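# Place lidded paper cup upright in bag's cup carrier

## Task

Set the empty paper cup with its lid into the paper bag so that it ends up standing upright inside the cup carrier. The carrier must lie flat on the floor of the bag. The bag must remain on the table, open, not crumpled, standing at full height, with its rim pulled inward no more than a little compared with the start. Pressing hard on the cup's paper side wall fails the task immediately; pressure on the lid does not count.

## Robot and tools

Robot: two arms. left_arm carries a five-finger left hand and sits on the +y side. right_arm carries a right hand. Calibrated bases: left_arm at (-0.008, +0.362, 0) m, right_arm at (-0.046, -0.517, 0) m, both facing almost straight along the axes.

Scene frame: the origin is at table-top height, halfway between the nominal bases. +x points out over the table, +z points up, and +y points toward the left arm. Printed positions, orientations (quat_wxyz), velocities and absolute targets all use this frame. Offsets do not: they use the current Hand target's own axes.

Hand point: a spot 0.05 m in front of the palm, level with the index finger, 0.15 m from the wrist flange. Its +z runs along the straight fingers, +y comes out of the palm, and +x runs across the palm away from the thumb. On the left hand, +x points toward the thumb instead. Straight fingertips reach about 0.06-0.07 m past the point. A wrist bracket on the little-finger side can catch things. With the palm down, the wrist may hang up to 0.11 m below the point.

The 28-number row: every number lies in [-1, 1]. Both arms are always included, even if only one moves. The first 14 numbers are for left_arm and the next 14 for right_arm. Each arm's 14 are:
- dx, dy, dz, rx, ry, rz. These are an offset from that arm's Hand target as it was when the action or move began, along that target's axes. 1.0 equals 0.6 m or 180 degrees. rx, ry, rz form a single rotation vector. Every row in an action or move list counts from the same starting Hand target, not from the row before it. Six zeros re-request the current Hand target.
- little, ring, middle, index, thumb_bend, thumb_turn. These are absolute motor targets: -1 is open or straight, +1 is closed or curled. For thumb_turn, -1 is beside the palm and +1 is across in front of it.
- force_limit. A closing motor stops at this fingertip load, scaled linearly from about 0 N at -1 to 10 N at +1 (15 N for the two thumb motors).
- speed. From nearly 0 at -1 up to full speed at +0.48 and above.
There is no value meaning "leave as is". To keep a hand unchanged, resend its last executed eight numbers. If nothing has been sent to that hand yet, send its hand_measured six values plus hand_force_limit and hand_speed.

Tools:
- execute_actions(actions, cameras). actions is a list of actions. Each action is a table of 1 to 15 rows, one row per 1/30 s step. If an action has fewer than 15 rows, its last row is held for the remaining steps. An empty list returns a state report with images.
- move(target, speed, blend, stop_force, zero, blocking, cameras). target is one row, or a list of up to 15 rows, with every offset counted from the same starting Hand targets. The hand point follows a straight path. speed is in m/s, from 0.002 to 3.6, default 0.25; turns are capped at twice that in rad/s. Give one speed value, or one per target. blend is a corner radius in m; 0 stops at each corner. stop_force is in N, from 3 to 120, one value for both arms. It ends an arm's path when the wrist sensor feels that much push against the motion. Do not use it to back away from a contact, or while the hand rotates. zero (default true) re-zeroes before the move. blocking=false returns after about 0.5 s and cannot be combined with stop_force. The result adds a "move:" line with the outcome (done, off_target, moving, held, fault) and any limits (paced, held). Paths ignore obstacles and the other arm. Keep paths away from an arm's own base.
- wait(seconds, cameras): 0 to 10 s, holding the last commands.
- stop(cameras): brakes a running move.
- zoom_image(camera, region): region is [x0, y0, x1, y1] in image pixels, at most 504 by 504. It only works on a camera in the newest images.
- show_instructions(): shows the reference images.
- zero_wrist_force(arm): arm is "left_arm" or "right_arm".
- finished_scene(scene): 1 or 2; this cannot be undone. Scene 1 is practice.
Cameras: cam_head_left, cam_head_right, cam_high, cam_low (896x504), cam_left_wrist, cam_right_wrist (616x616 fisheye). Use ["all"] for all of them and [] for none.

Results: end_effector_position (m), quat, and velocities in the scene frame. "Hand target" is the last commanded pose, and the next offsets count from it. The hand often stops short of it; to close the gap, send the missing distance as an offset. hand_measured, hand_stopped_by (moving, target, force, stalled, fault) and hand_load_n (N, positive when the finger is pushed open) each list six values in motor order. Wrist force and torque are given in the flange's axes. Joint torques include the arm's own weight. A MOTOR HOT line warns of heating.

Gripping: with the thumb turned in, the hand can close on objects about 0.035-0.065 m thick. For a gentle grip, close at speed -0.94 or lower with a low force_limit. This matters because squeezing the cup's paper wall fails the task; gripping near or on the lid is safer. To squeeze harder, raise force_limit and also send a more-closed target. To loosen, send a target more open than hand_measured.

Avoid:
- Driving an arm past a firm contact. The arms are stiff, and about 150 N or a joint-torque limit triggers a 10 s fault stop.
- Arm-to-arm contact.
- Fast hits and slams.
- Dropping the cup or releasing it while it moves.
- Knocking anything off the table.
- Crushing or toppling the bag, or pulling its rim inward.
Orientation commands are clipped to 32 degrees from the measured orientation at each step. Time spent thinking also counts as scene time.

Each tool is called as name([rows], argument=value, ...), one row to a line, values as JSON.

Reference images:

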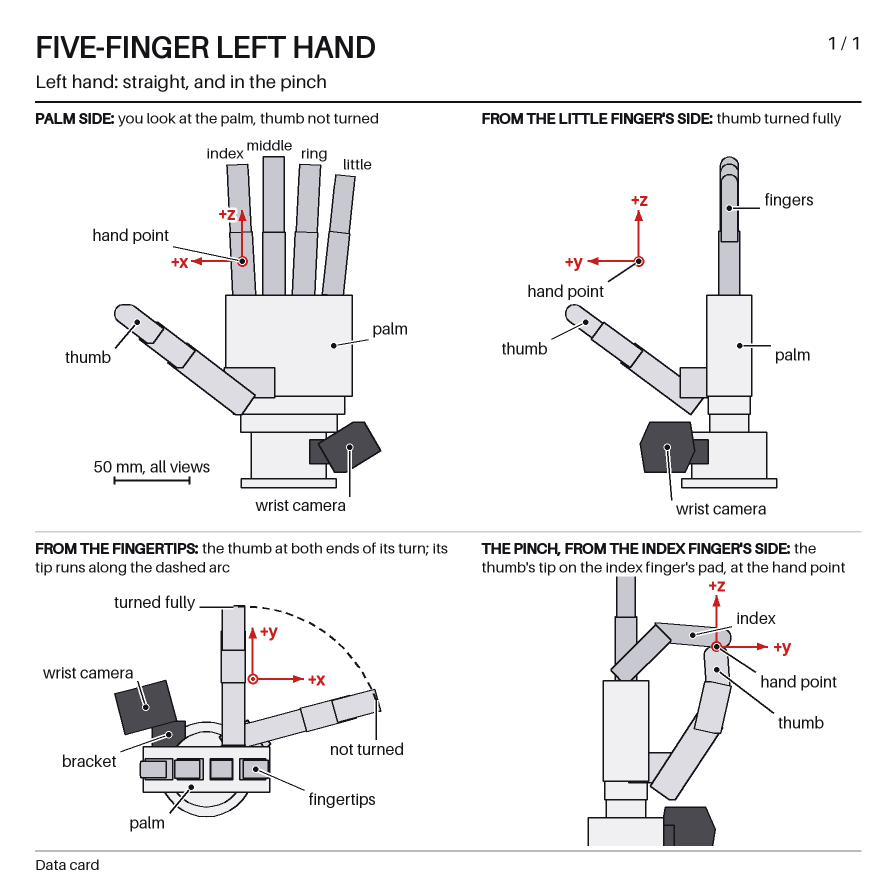

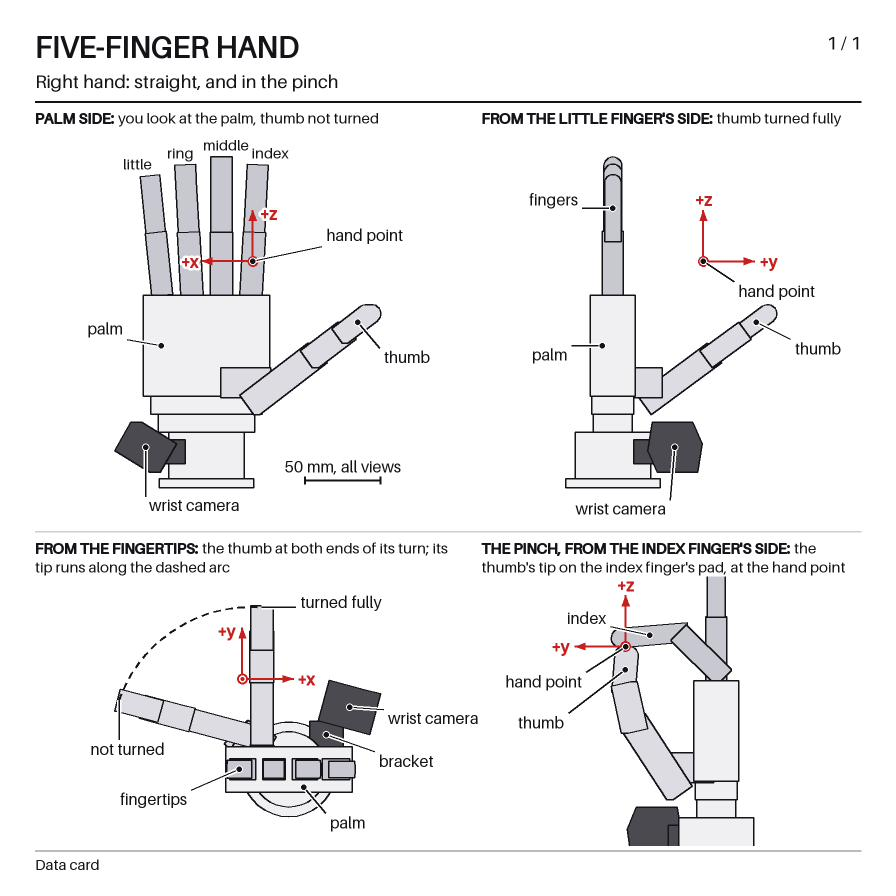

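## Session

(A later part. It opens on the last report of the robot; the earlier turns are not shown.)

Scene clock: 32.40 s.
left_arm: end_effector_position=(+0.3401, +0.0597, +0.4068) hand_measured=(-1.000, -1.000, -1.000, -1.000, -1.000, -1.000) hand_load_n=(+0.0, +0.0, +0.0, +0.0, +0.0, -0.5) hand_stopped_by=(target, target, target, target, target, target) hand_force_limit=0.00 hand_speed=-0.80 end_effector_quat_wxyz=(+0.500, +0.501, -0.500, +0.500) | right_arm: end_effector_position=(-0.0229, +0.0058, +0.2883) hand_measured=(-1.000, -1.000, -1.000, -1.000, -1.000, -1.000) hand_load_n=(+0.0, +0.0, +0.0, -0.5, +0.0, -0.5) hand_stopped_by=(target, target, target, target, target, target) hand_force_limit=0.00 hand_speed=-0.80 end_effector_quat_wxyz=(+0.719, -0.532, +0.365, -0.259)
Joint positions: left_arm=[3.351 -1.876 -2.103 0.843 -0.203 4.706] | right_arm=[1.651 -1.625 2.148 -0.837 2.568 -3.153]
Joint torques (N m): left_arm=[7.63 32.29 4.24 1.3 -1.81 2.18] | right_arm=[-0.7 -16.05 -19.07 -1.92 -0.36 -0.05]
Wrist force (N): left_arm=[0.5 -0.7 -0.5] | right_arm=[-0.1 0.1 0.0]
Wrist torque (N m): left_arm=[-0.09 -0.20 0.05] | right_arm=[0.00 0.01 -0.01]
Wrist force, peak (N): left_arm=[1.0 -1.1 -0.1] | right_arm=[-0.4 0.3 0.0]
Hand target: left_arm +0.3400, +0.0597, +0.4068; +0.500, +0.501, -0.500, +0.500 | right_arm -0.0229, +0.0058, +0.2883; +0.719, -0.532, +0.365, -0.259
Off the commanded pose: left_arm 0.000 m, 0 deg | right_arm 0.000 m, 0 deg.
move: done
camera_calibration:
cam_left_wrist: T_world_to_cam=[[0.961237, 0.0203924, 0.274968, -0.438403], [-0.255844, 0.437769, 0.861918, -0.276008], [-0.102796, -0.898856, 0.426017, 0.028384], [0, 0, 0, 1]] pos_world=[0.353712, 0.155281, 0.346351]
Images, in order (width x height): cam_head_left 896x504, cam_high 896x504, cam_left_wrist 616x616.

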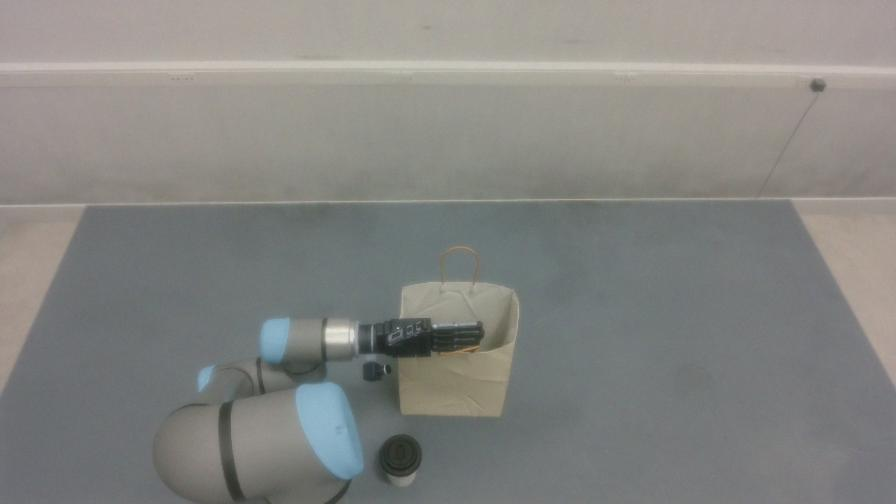

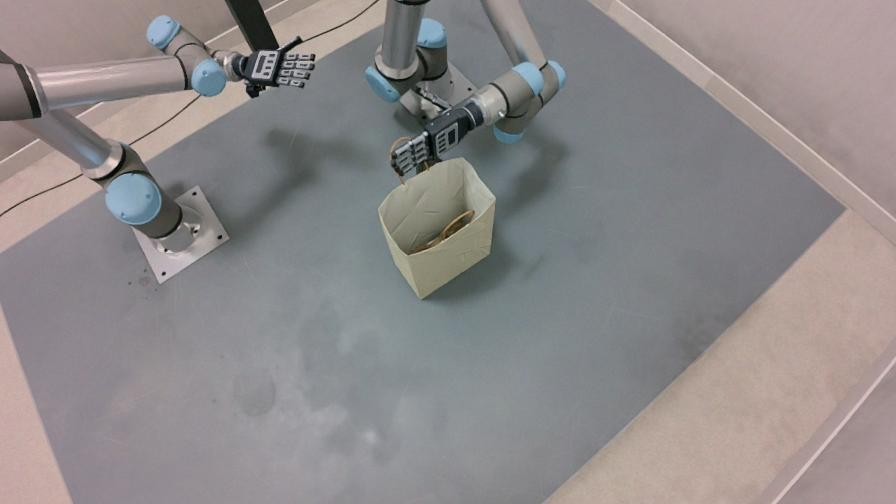

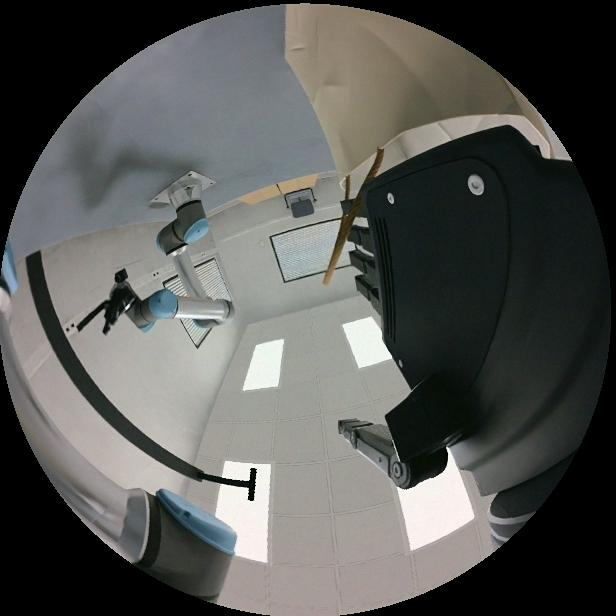

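move(target=[0,0.09,0,0,0,0,-1,-1,-1,-1,-1,-1,0,-0.8,0,0,0,0,0,0,-1,-1,-1,-1,-1,-1,0,-0.8], speed=0.1, cameras=["cam_head_left","cam_high","cam_left_wrist"])

move(target=[0.2,0,0,0,0,0,-1,-1,-1,-1,-1,-1,0,-0.8,0,0,0,0,0,0,-1,-1,-1,-1,-1,-1,0,-0.8], speed=0.15, cameras=["cam_head_left","cam_head_right","cam_high","cam_left_wrist"])

Scene clock: 34.17 s.
left_arm: end_effector_position=(+0.2861, +0.0597, +0.4069) hand_measured=(-1.000, -1.000, -1.000, -1.000, -1.000, -1.000) hand_load_n=(+0.0, +0.0, +0.0, +0.0, -0.5, +0.0) hand_stopped_by=(target, target, target, target, target, target) hand_force_limit=0.00 hand_speed=-0.80 end_effector_quat_wxyz=(+0.500, +0.501, -0.500, +0.500) | right_arm: end_effector_position=(-0.0229, +0.0058, +0.2883) hand_measured=(-1.000, -1.000, -1.000, -1.000, -1.000, -1.000) hand_load_n=(+0.0, +0.0, +0.0, +0.0, +0.0, +0.0) hand_stopped_by=(target, target, target, target, target, target) hand_force_limit=0.00 hand_speed=-0.80 end_effector_quat_wxyz=(+0.719, -0.532, +0.365, -0.259)
Joint positions: left_arm=[3.383 -1.769 -2.254 0.886 -0.236 4.707] | right_arm=[1.651 -1.625 2.148 -0.837 2.568 -3.153]
Joint torques (N m): left_arm=[7.58 28.73 3.8 1.25 -1.89 2.19] | right_arm=[-0.96 -16.26 -18.63 -2.09 -0.42 0.09]
Wrist force (N): left_arm=[0.7 -0.5 -0.3] | right_arm=[0.1 0.2 0.1]
Wrist torque (N m): left_arm=[-0.08 -0.22 0.06] | right_arm=[0.02 -0.01 0.01]
Wrist force, peak (N): left_arm=[1.1 -1.2 -0.2] | right_arm=[-0.4 0.4 -0.1]
Hand target: left_arm +0.2860, +0.0597, +0.4069; +0.500, +0.501, -0.500, +0.500 | right_arm -0.0229, +0.0058, +0.2883; +0.719, -0.532, +0.365, -0.259
Off the commanded pose: left_arm 0.000 m, 0 deg | right_arm 0.000 m, 0 deg.
move: done
camera_calibration:
cam_left_wrist: T_world_to_cam=[[0.961237, 0.0203924, 0.274968, -0.386523], [-0.255844, 0.437769, 0.861918, -0.28991], [-0.102796, -0.898856, 0.426017, 0.0227904], [0, 0, 0, 1]] pos_world=[0.299712, 0.155281, 0.346451]
Images, in order (width x height): cam_head_left 896x504, cam_high 896x504, cam_left_wrist 616x616.

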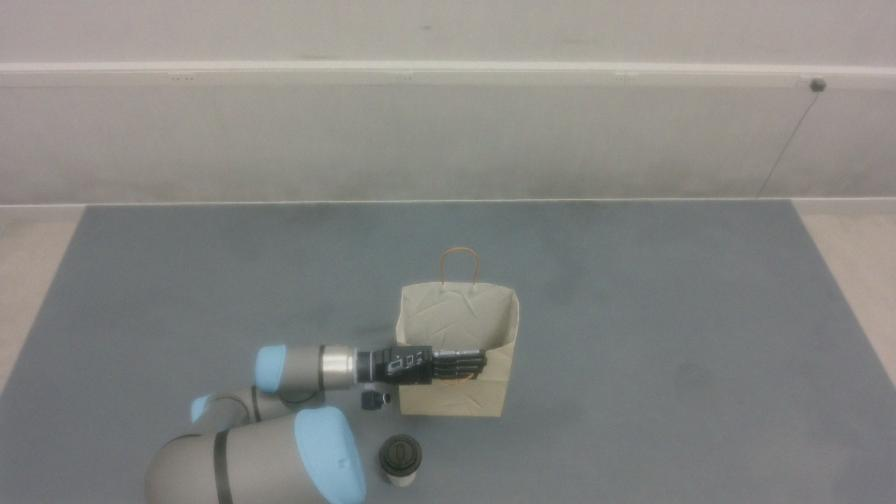

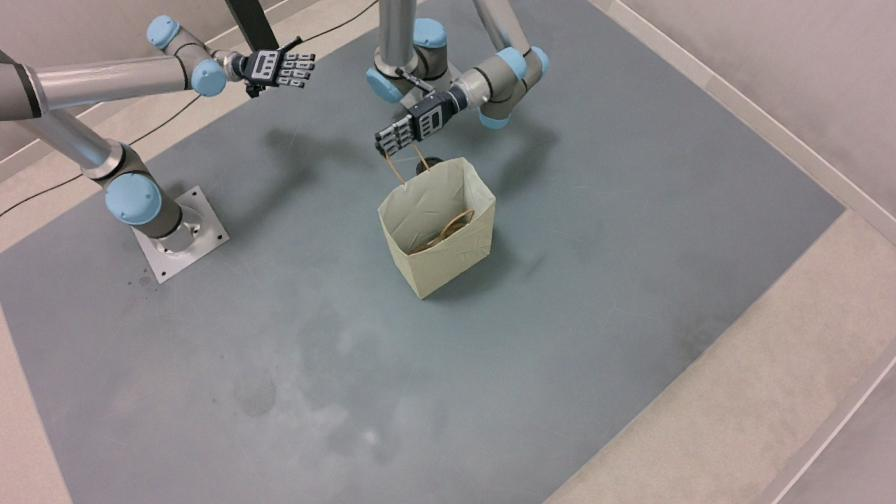

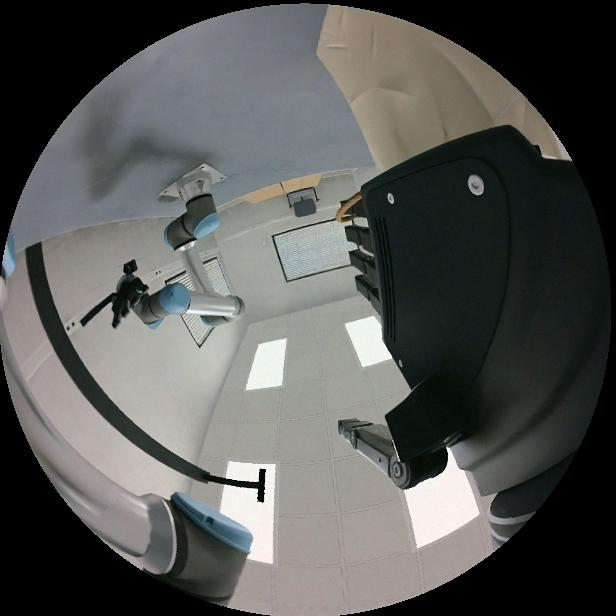

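Scene clock: 35.67 s.
left_arm: end_effector_position=(+0.2861, +0.0596, +0.5269) hand_measured=(-1.000, -1.000, -1.000, -1.000, -1.000, -1.000) hand_load_n=(+0.0, +0.0, +0.0, +0.0, +0.0, +0.0) hand_stopped_by=(target, target, target, target, target, target) hand_force_limit=0.00 hand_speed=-0.80 end_effector_quat_wxyz=(+0.500, +0.501, -0.500, +0.500) | right_arm: end_effector_position=(-0.0229, +0.0058, +0.2883) hand_measured=(-1.000, -1.000, -1.000, -1.000, -1.000, -1.000) hand_load_n=(+0.0, +0.0, +0.0, +0.0, +0.0, +0.0) hand_stopped_by=(target, target, target, target, target, target) hand_force_limit=0.00 hand_speed=-0.80 end_effector_quat_wxyz=(+0.719, -0.532, +0.365, -0.259)
Joint positions: left_arm=[3.383 -1.549 -2.101 0.513 -0.235 4.707] | right_arm=[1.651 -1.625 2.148 -0.837 2.568 -3.153]
Joint torques (N m): left_arm=[-6.85 24.22 25.09 -1.97 1.81 2.04] | right_arm=[-0.71 -16.33 -19.02 -2.04 -0.33 0.12]
Wrist force (N): left_arm=[-0.3 -0.3 -0.1] | right_arm=[0.0 0.2 0.3]
Wrist torque (N m): left_arm=[-0.07 -0.22 0.00] | right_arm=[0.00 -0.01 0.00]
Wrist force, peak (N): left_arm=[0.7 -0.9 -0.1] | right_arm=[-0.1 0.3 -0.3]
Hand target: left_arm +0.2861, +0.0596, +0.5269; +0.500, +0.501, -0.500, +0.500 | right_arm -0.0229, +0.0058, +0.2883; +0.719, -0.532, +0.365, -0.259
Off the commanded pose: left_arm 0.000 m, 0 deg | right_arm 0.000 m, 0 deg.
move: done
camera_calibration:
cam_left_wrist: T_world_to_cam=[[0.961234, 0.0203689, 0.274981, -0.419519], [-0.255855, 0.437691, 0.861954, -0.393298], [-0.1028, -0.898895, 0.425935, -0.028376], [0, 0, 0, 1]] pos_world=[0.299712, 0.155181, 0.466451]
Images, in order (width x height): cam_head_left 896x504, cam_head_right 896x504, cam_high 896x504, cam_left_wrist 616x616.

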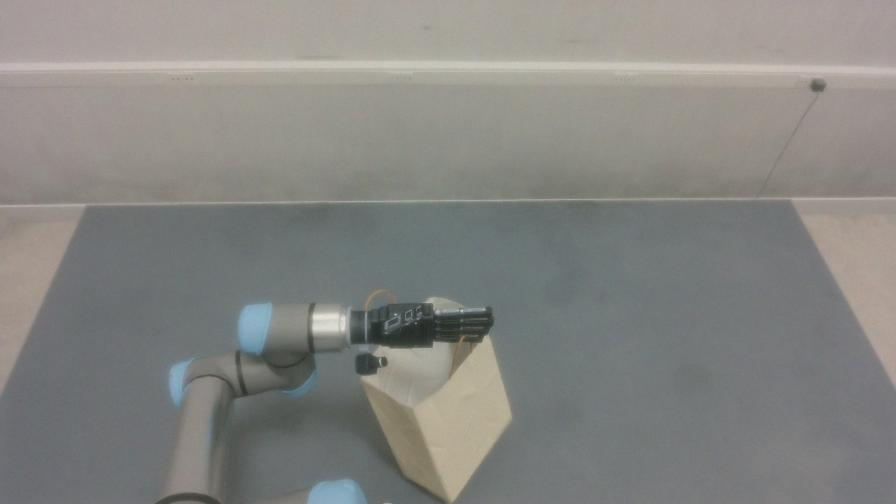

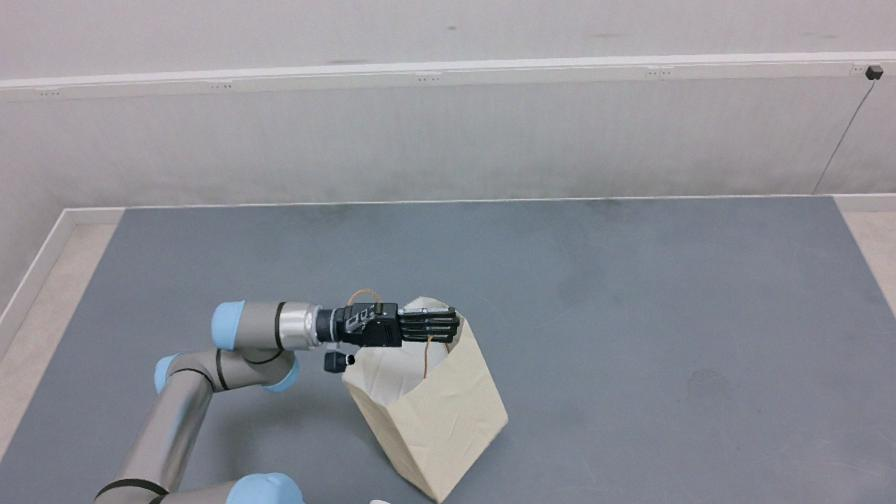

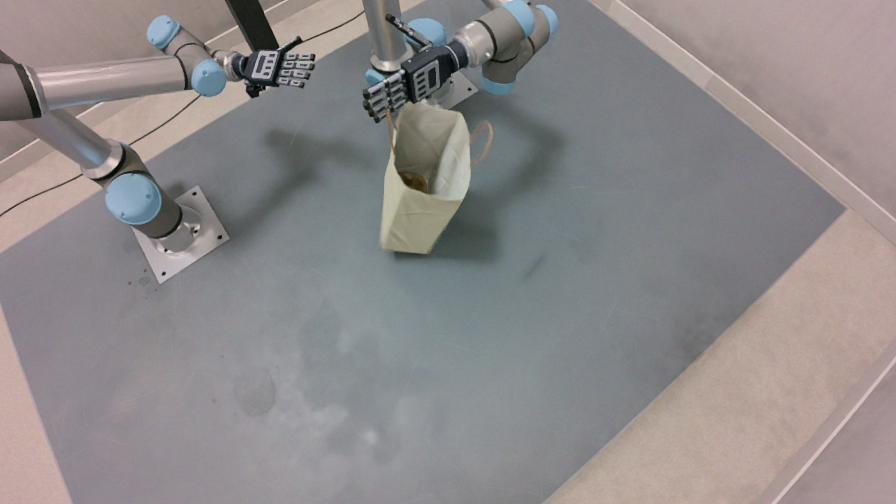

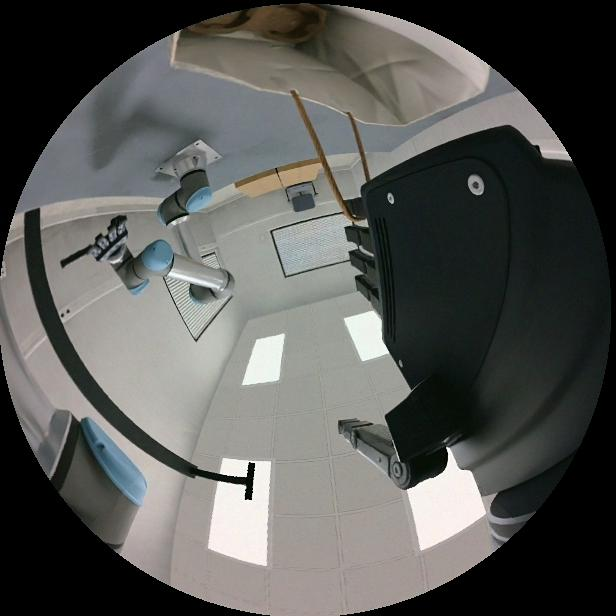

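wait(seconds=0, cameras=["all"])

zoom_image(camera="cam_low", region=[400, 60, 700, 320])

zoom_image(camera="cam_high", region=[320, 60, 540, 280])

zoom_image(camera="cam_head_right", region=[280, 260, 560, 504])

Scene clock: 36.23 s.
left_arm: end_effector_position=(+0.2861, +0.0596, +0.5269) hand_measured=(-1.000, -1.000, -1.000, -1.000, -1.000, -1.000) hand_load_n=(+0.0, +0.0, +0.0, +0.0, +0.0, +0.0) hand_stopped_by=(target, target, target, target, target, target) hand_force_limit=0.00 hand_speed=-0.80 end_effector_quat_wxyz=(+0.500, +0.501, -0.500, +0.500) | right_arm: end_effector_position=(-0.0229, +0.0058, +0.2883) hand_measured=(-1.000, -1.000, -1.000, -1.000, -1.000, -1.000) hand_load_n=(+0.0, +0.0, +0.5, +0.0, +0.0, +0.0) hand_stopped_by=(target, target, target, target, target, target) hand_force_limit=0.00 hand_speed=-0.80 end_effector_quat_wxyz=(+0.719, -0.532, +0.365, -0.259)
Joint positions: left_arm=[3.383 -1.549 -2.101 0.513 -0.235 4.707] | right_arm=[1.651 -1.625 2.148 -0.837 2.568 -3.153]
Joint torques (N m): left_arm=[-7.27 24.14 20.19 -2.07 1.83 2.28] | right_arm=[-0.86 -16.13 -18.59 -2.12 -0.35 0.08]
Wrist force (N): left_arm=[0.0 -0.4 -0.2] | right_arm=[-0.2 0.0 0.0]
Wrist torque (N m): left_arm=[-0.07 -0.27 0.01] | right_arm=[0.00 0.02 -0.02]
Wrist force, peak (N): left_arm=[0.0 -0.8 -0.3] | right_arm=[-0.2 0.4 -0.1]
Hand target: left_arm +0.2861, +0.0596, +0.5269; +0.500, +0.501, -0.500, +0.500 | right_arm -0.0229, +0.0058, +0.2883; +0.719, -0.532, +0.365, -0.259
Off the commanded pose: left_arm 0.000 m, 0 deg | right_arm 0.000 m, 0 deg.
camera_calibration:
cam_left_wrist: T_world_to_cam=[[0.961237, 0.0203924, 0.274968, -0.419518], [-0.255844, 0.437769, 0.861918, -0.393296], [-0.102796, -0.898856, 0.426017, -0.0284215], [0, 0, 0, 1]] pos_world=[0.299712, 0.155181, 0.466451]
cam_right_wrist: T_world_to_cam=[[0.183298, 0.0992656, -0.978033, 0.290306], [-0.862337, 0.493909, -0.111486, 0.0207915], [0.471992, 0.863829, 0.176133, 0.0687859], [0, 0, 0, 1]] pos_world=[-0.0677497, -0.0985058, 0.274131]

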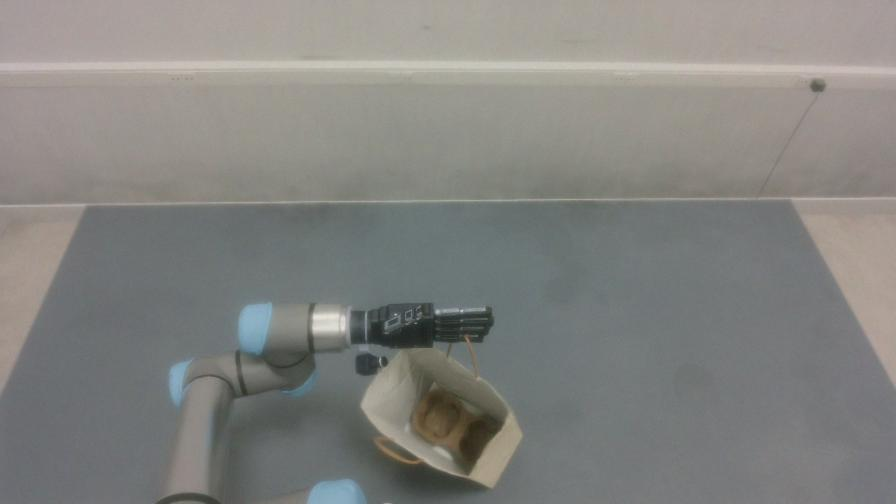

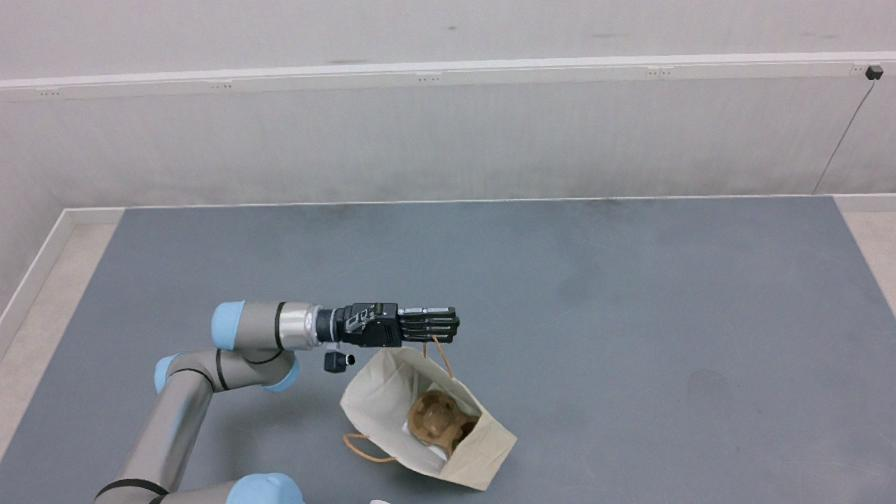

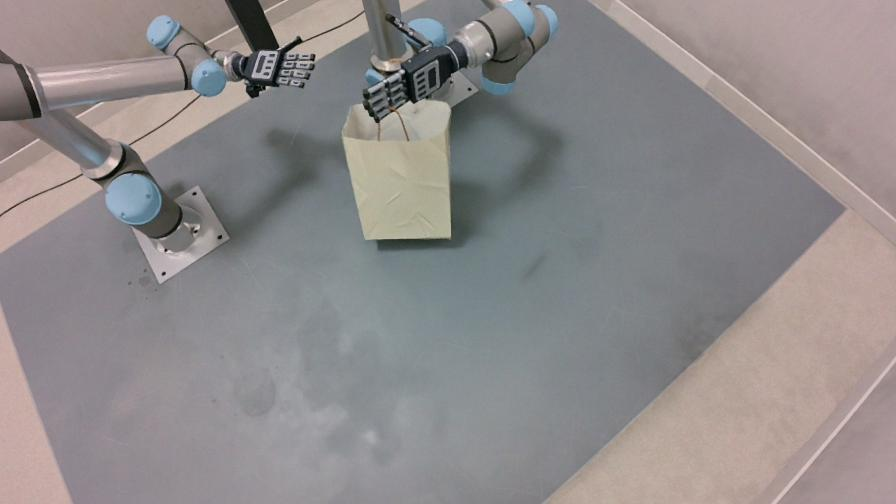

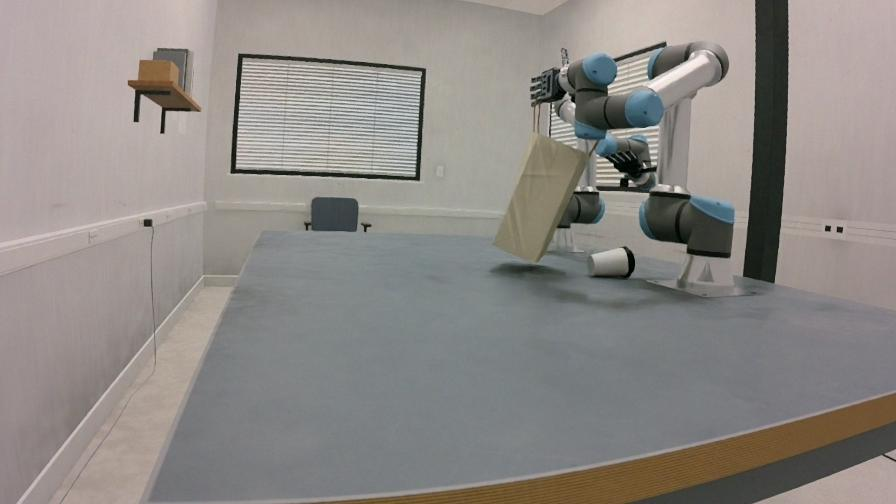

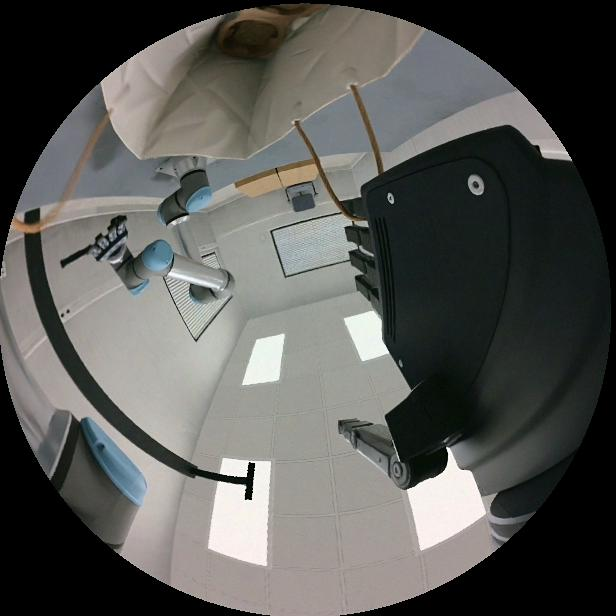

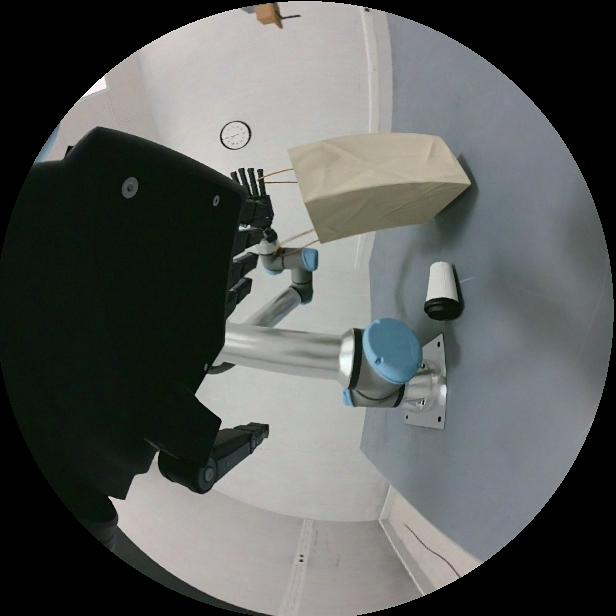

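Scaled by 1.680 from the camera's 896x504 image, which has a finer 1280x720 frame.

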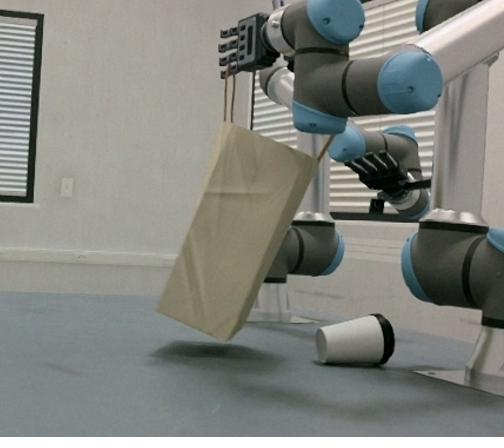

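Scaled by 2.291 from the camera's 896x504 image, which has a finer 1280x720 frame.

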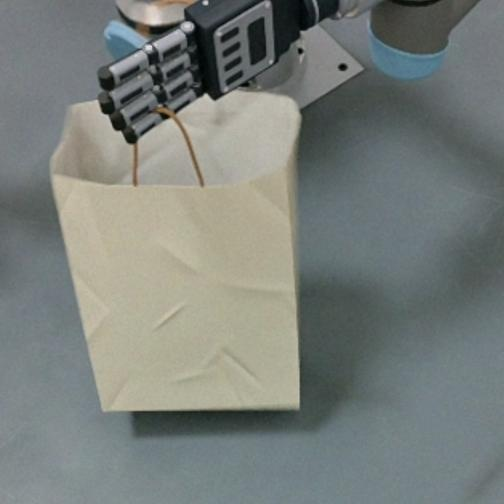

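Scaled by 1.800 from the camera's 896x504 image, which has a finer 1280x720 frame.

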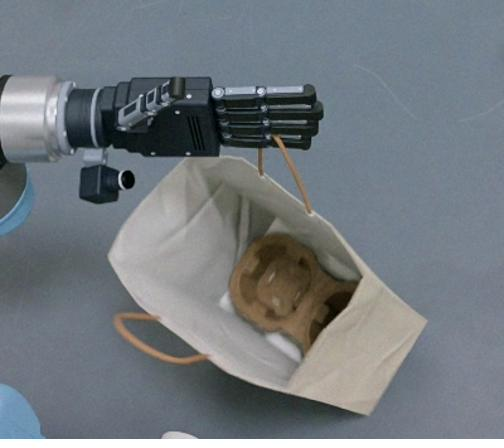

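wait(seconds=1, cameras=["cam_head_left","cam_high","cam_low"])

wait(seconds=2, cameras=["cam_head_left","cam_high","cam_low","cam_left_wrist"])

Scene clock: 38.53 s.
left_arm: end_effector_position=(+0.2861, +0.0596, +0.5269) hand_measured=(-1.000, -1.000, -1.000, -1.000, -1.000, -1.000) hand_load_n=(+0.0, +0.0, +0.0, +0.5, +0.0, +0.0) hand_stopped_by=(target, target, target, target, target, target) hand_force_limit=0.00 hand_speed=-0.80 end_effector_quat_wxyz=(+0.500, +0.501, -0.500, +0.500) | right_arm: end_effector_position=(-0.0229, +0.0058, +0.2883) hand_measured=(-1.000, -1.000, -1.000, -1.000, -1.000, -1.000) hand_load_n=(+0.0, +0.0, +0.0, +0.0, +0.0, -0.5) hand_stopped_by=(target, target, target, target, target, target) hand_force_limit=0.00 hand_speed=-0.80 end_effector_quat_wxyz=(+0.719, -0.532, +0.365, -0.259)
Joint positions: left_arm=[3.383 -1.549 -2.101 0.513 -0.235 4.707] | right_arm=[1.651 -1.625 2.148 -0.837 2.568 -3.153]
Joint torques (N m): left_arm=[-6.59 24.07 16.9 -1.93 1.74 2.07] | right_arm=[-0.9 -15.83 -18.93 -2.21 -0.4 0.23]
Wrist force (N): left_arm=[-0.5 -0.6 -0.1] | right_arm=[-0.2 0.1 0.0]
Wrist torque (N m): left_arm=[-0.12 -0.20 0.00] | right_arm=[0.01 0.02 -0.01]
Wrist force, peak (N): left_arm=[-0.4 -0.8 0.2] | right_arm=[-0.1 0.5 -0.2]
Hand target: left_arm +0.2861, +0.0596, +0.5269; +0.500, +0.501, -0.500, +0.500 | right_arm -0.0229, +0.0058, +0.2883; +0.719, -0.532, +0.365, -0.259
Off the commanded pose: left_arm 0.000 m, 0 deg | right_arm 0.000 m, 0 deg.
wait: 1.00 s; at rest from the start
Images, in order (width x height): cam_head_left 896x504, cam_high 896x504, cam_low 896x504.

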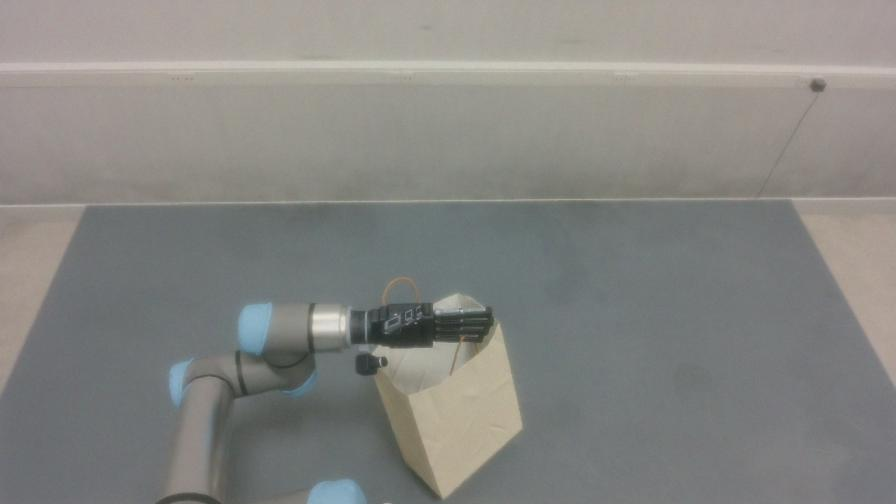

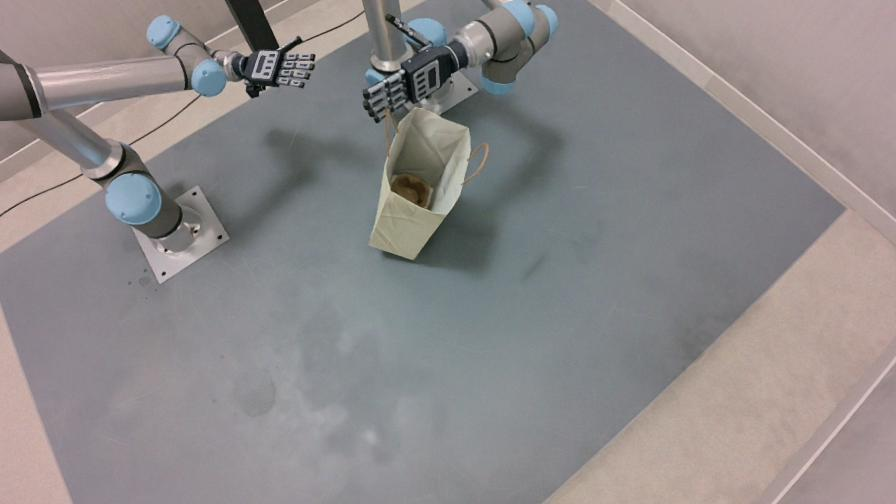

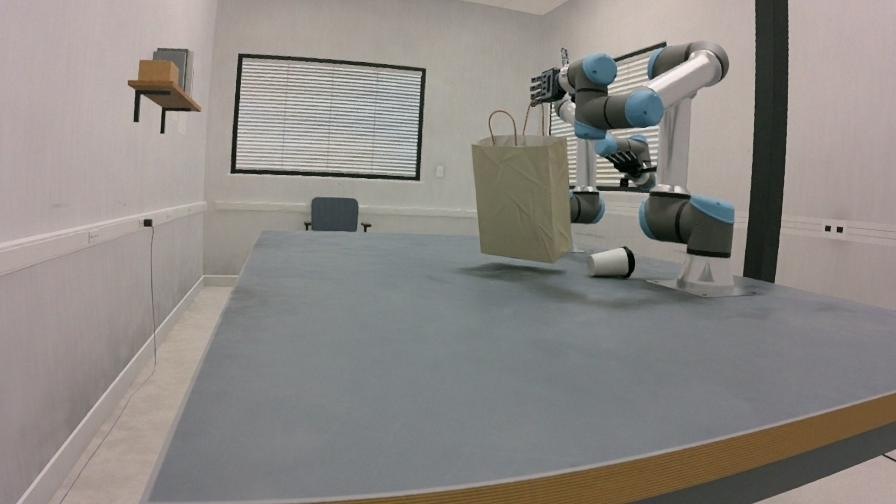

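Scene clock: 40.53 s.
left_arm: end_effector_position=(+0.2861, +0.0596, +0.5269) hand_measured=(-1.000, -1.000, -1.000, -1.000, -1.000, -1.000) hand_load_n=(+0.0, +0.0, +0.0, +0.0, +0.0, +0.0) hand_stopped_by=(target, target, target, target, target, target) hand_force_limit=0.00 hand_speed=-0.80 end_effector_quat_wxyz=(+0.500, +0.501, -0.500, +0.500) | right_arm: end_effector_position=(-0.0229, +0.0058, +0.2883) hand_measured=(-1.000, -1.000, -1.000, -1.000, -1.000, -1.000) hand_load_n=(+0.0, +0.0, +0.0, +0.0, +0.0, -0.5) hand_stopped_by=(target, target, target, target, target, target) hand_force_limit=0.00 hand_speed=-0.80 end_effector_quat_wxyz=(+0.719, -0.532, +0.365, -0.259)
Joint positions: left_arm=[3.383 -1.549 -2.101 0.513 -0.235 4.707] | right_arm=[1.651 -1.625 2.148 -0.837 2.568 -3.153]
Joint torques (N m): left_arm=[-5.5 24.01 16.5 -1.95 1.57 2.11] | right_arm=[-0.62 -16.04 -18.34 -2.1 -0.32 0.2]
Wrist force (N): left_arm=[-0.3 -0.5 -0.1] | right_arm=[-0.1 0.2 0.0]
Wrist torque (N m): left_arm=[-0.10 -0.22 0.01] | right_arm=[0.01 0.01 -0.01]
Wrist force, peak (N): left_arm=[0.0 -0.6 -0.5] | right_arm=[-0.2 0.2 0.3]
Hand target: left_arm +0.2861, +0.0596, +0.5269; +0.500, +0.501, -0.500, +0.500 | right_arm -0.0229, +0.0058, +0.2883; +0.719, -0.532, +0.365, -0.259
Off the commanded pose: left_arm 0.000 m, 0 deg | right_arm 0.000 m, 0 deg.
wait: 2.00 s; at rest by 0.17 s
camera_calibration:
cam_left_wrist: T_world_to_cam=[[0.961237, 0.0203924, 0.274968, -0.419518], [-0.255844, 0.437769, 0.861918, -0.393296], [-0.102796, -0.898856, 0.426017, -0.0284215], [0, 0, 0, 1]] pos_world=[0.299712, 0.155181, 0.466451]
Images, in order (width x height): cam_head_left 896x504, cam_high 896x504, cam_low 896x504, cam_left_wrist 616x616.

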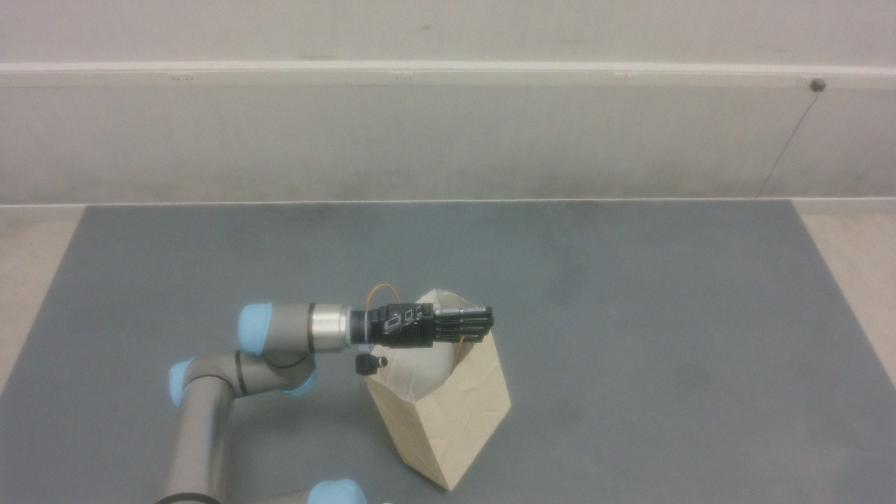

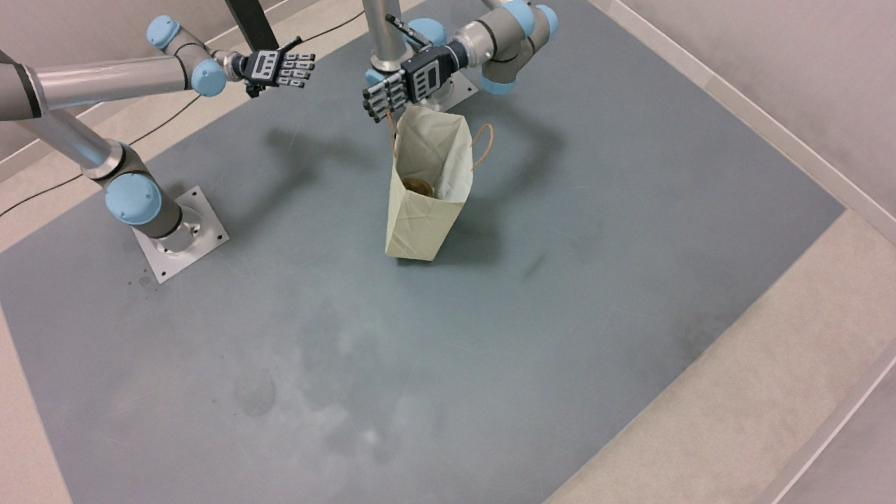

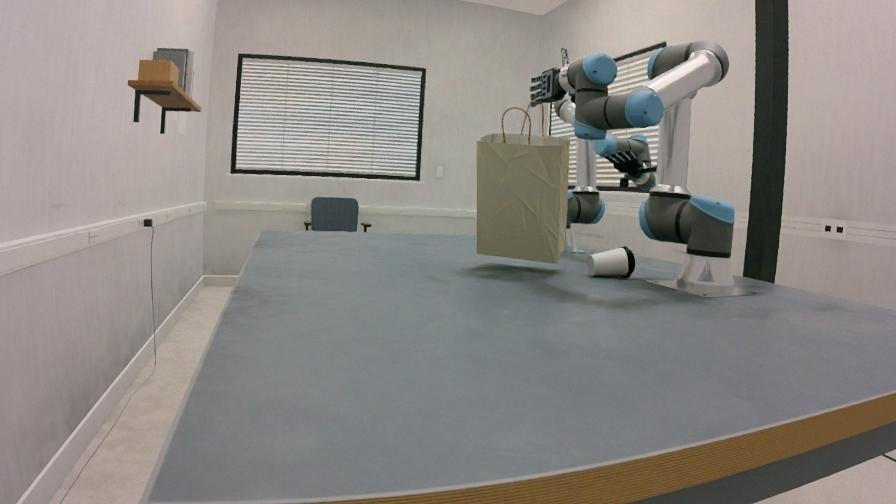

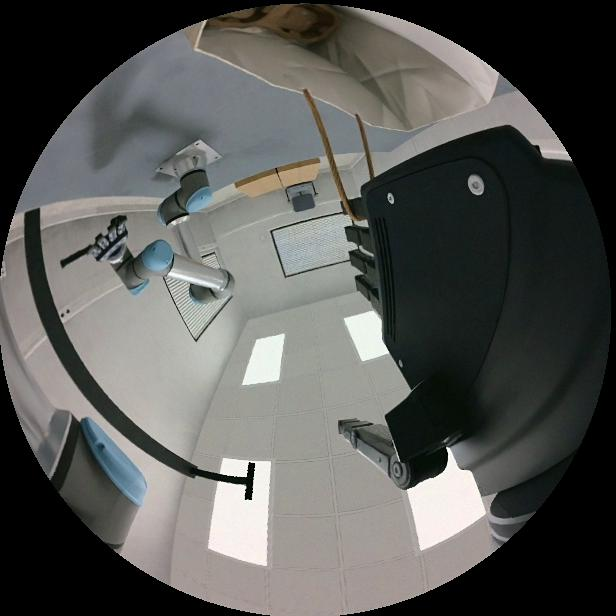

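move([
  [0.067,0,0,0,0.05,0,-1,-1,-1,-1,-1,-1,0,-0.8,0,0,0,0,0,0,-1,-1,-1,-1,-1,-1,0,-0.8],
  [0.067,-0.223,-0.133,0,0.05,0,-1,-1,-1,-1,-1,-1,0,-0.8,0,0,0,0,0,0,-1,-1,-1,-1,-1,-1,0,-0.8],
], speed=0.06, cameras=["cam_head_left","cam_high","cam_low","cam_left_wrist"])

Scene clock: 59.57 s.
left_arm: end_effector_position=(+0.4199, +0.1393, +0.5670) hand_measured=(-1.000, -1.000, -1.000, -1.000, -1.000, -1.000) hand_load_n=(+0.0, +0.0, +0.0, +0.0, +0.0, +0.0) hand_stopped_by=(target, target, target, target, target, target) hand_force_limit=0.00 hand_speed=-0.80 end_effector_quat_wxyz=(+0.538, +0.460, -0.459, +0.537) | right_arm: end_effector_position=(-0.0229, +0.0058, +0.2883) hand_measured=(-1.000, -1.000, -1.000, -1.000, -1.000, -1.000) hand_load_n=(+0.5, +0.0, +0.0, +0.0, +0.0, +0.0) hand_stopped_by=(target, target, target, target, target, target) hand_force_limit=0.00 hand_speed=-0.80 end_effector_quat_wxyz=(+0.719, -0.532, +0.365, -0.259)
Joint positions: left_arm=[3.465 -1.744 -1.853 -0.012 -0.352 5.154] | right_arm=[1.651 -1.625 2.148 -0.837 2.568 -3.153]
Joint torques (N m): left_arm=[6.45 17.27 28.34 2.05 -2.64 -1.78] | right_arm=[-0.5 -16.31 -18.3 -2.53 -0.17 0.32]
Wrist force (N): left_arm=[-0.3 -0.6 -0.3] | right_arm=[-0.1 0.1 -0.2]
Wrist torque (N m): left_arm=[-0.14 -0.23 0.21] | right_arm=[0.03 0.03 -0.01]
Wrist force, peak (N): left_arm=[-0.3 -1.3 -0.4] | right_arm=[-0.5 0.3 0.0]
Hand target: left_arm +0.4199, +0.1393, +0.5671; +0.538, +0.460, -0.459, +0.537 | right_arm -0.0229, +0.0058, +0.2883; +0.719, -0.532, +0.365, -0.259
Off the commanded pose: left_arm 0.000 m, 0 deg | right_arm 0.000 m, 0 deg.
move: done
camera_calibration:
cam_left_wrist: T_world_to_cam=[[0.961232, 0.0633637, 0.268361, -0.563061], [-0.255941, 0.567159, 0.782831, -0.401704], [-0.1026, -0.821167, 0.561389, -0.047827], [0, 0, 0, 1]] pos_world=[0.433512, 0.224234, 0.49242]
Images, in order (width x height): cam_head_left 896x504, cam_high 896x504, cam_low 896x504, cam_left_wrist 616x616.

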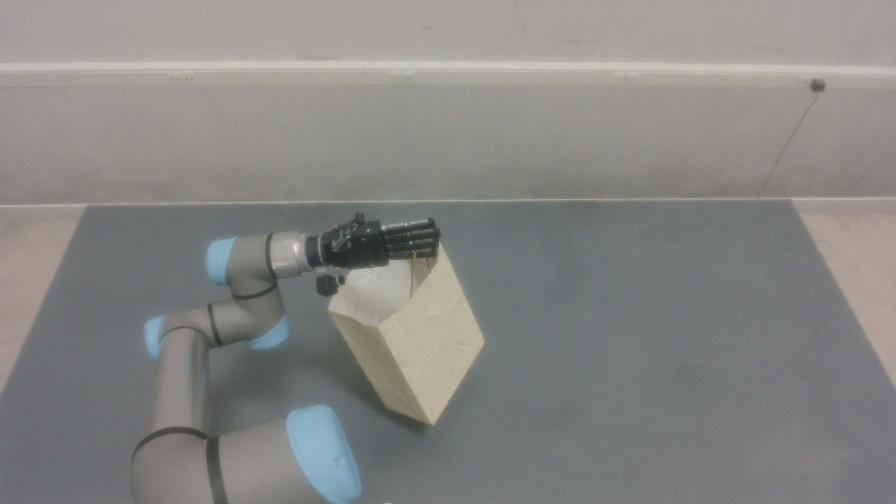

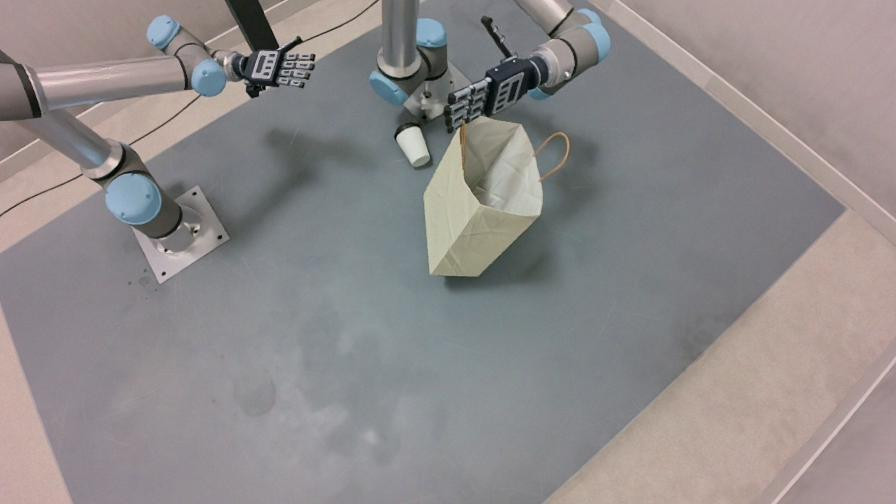

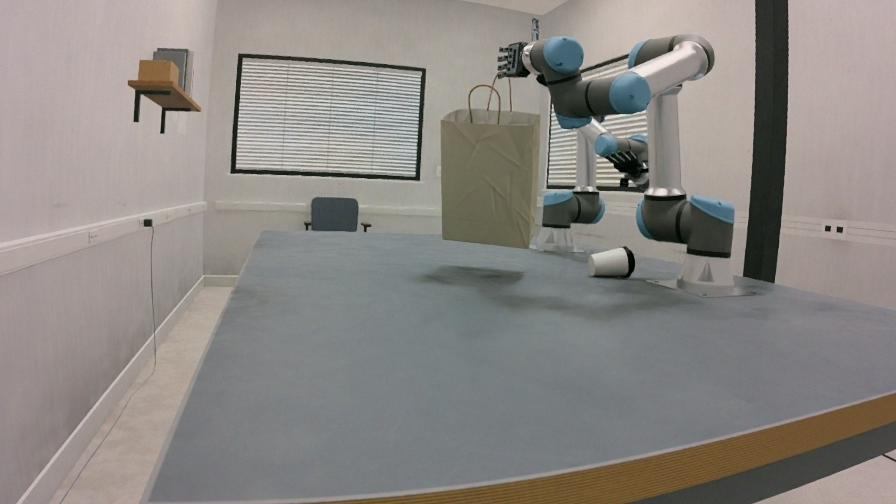

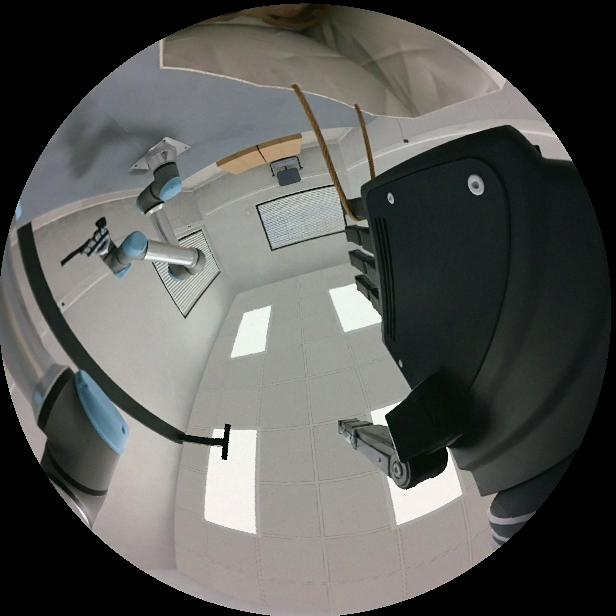

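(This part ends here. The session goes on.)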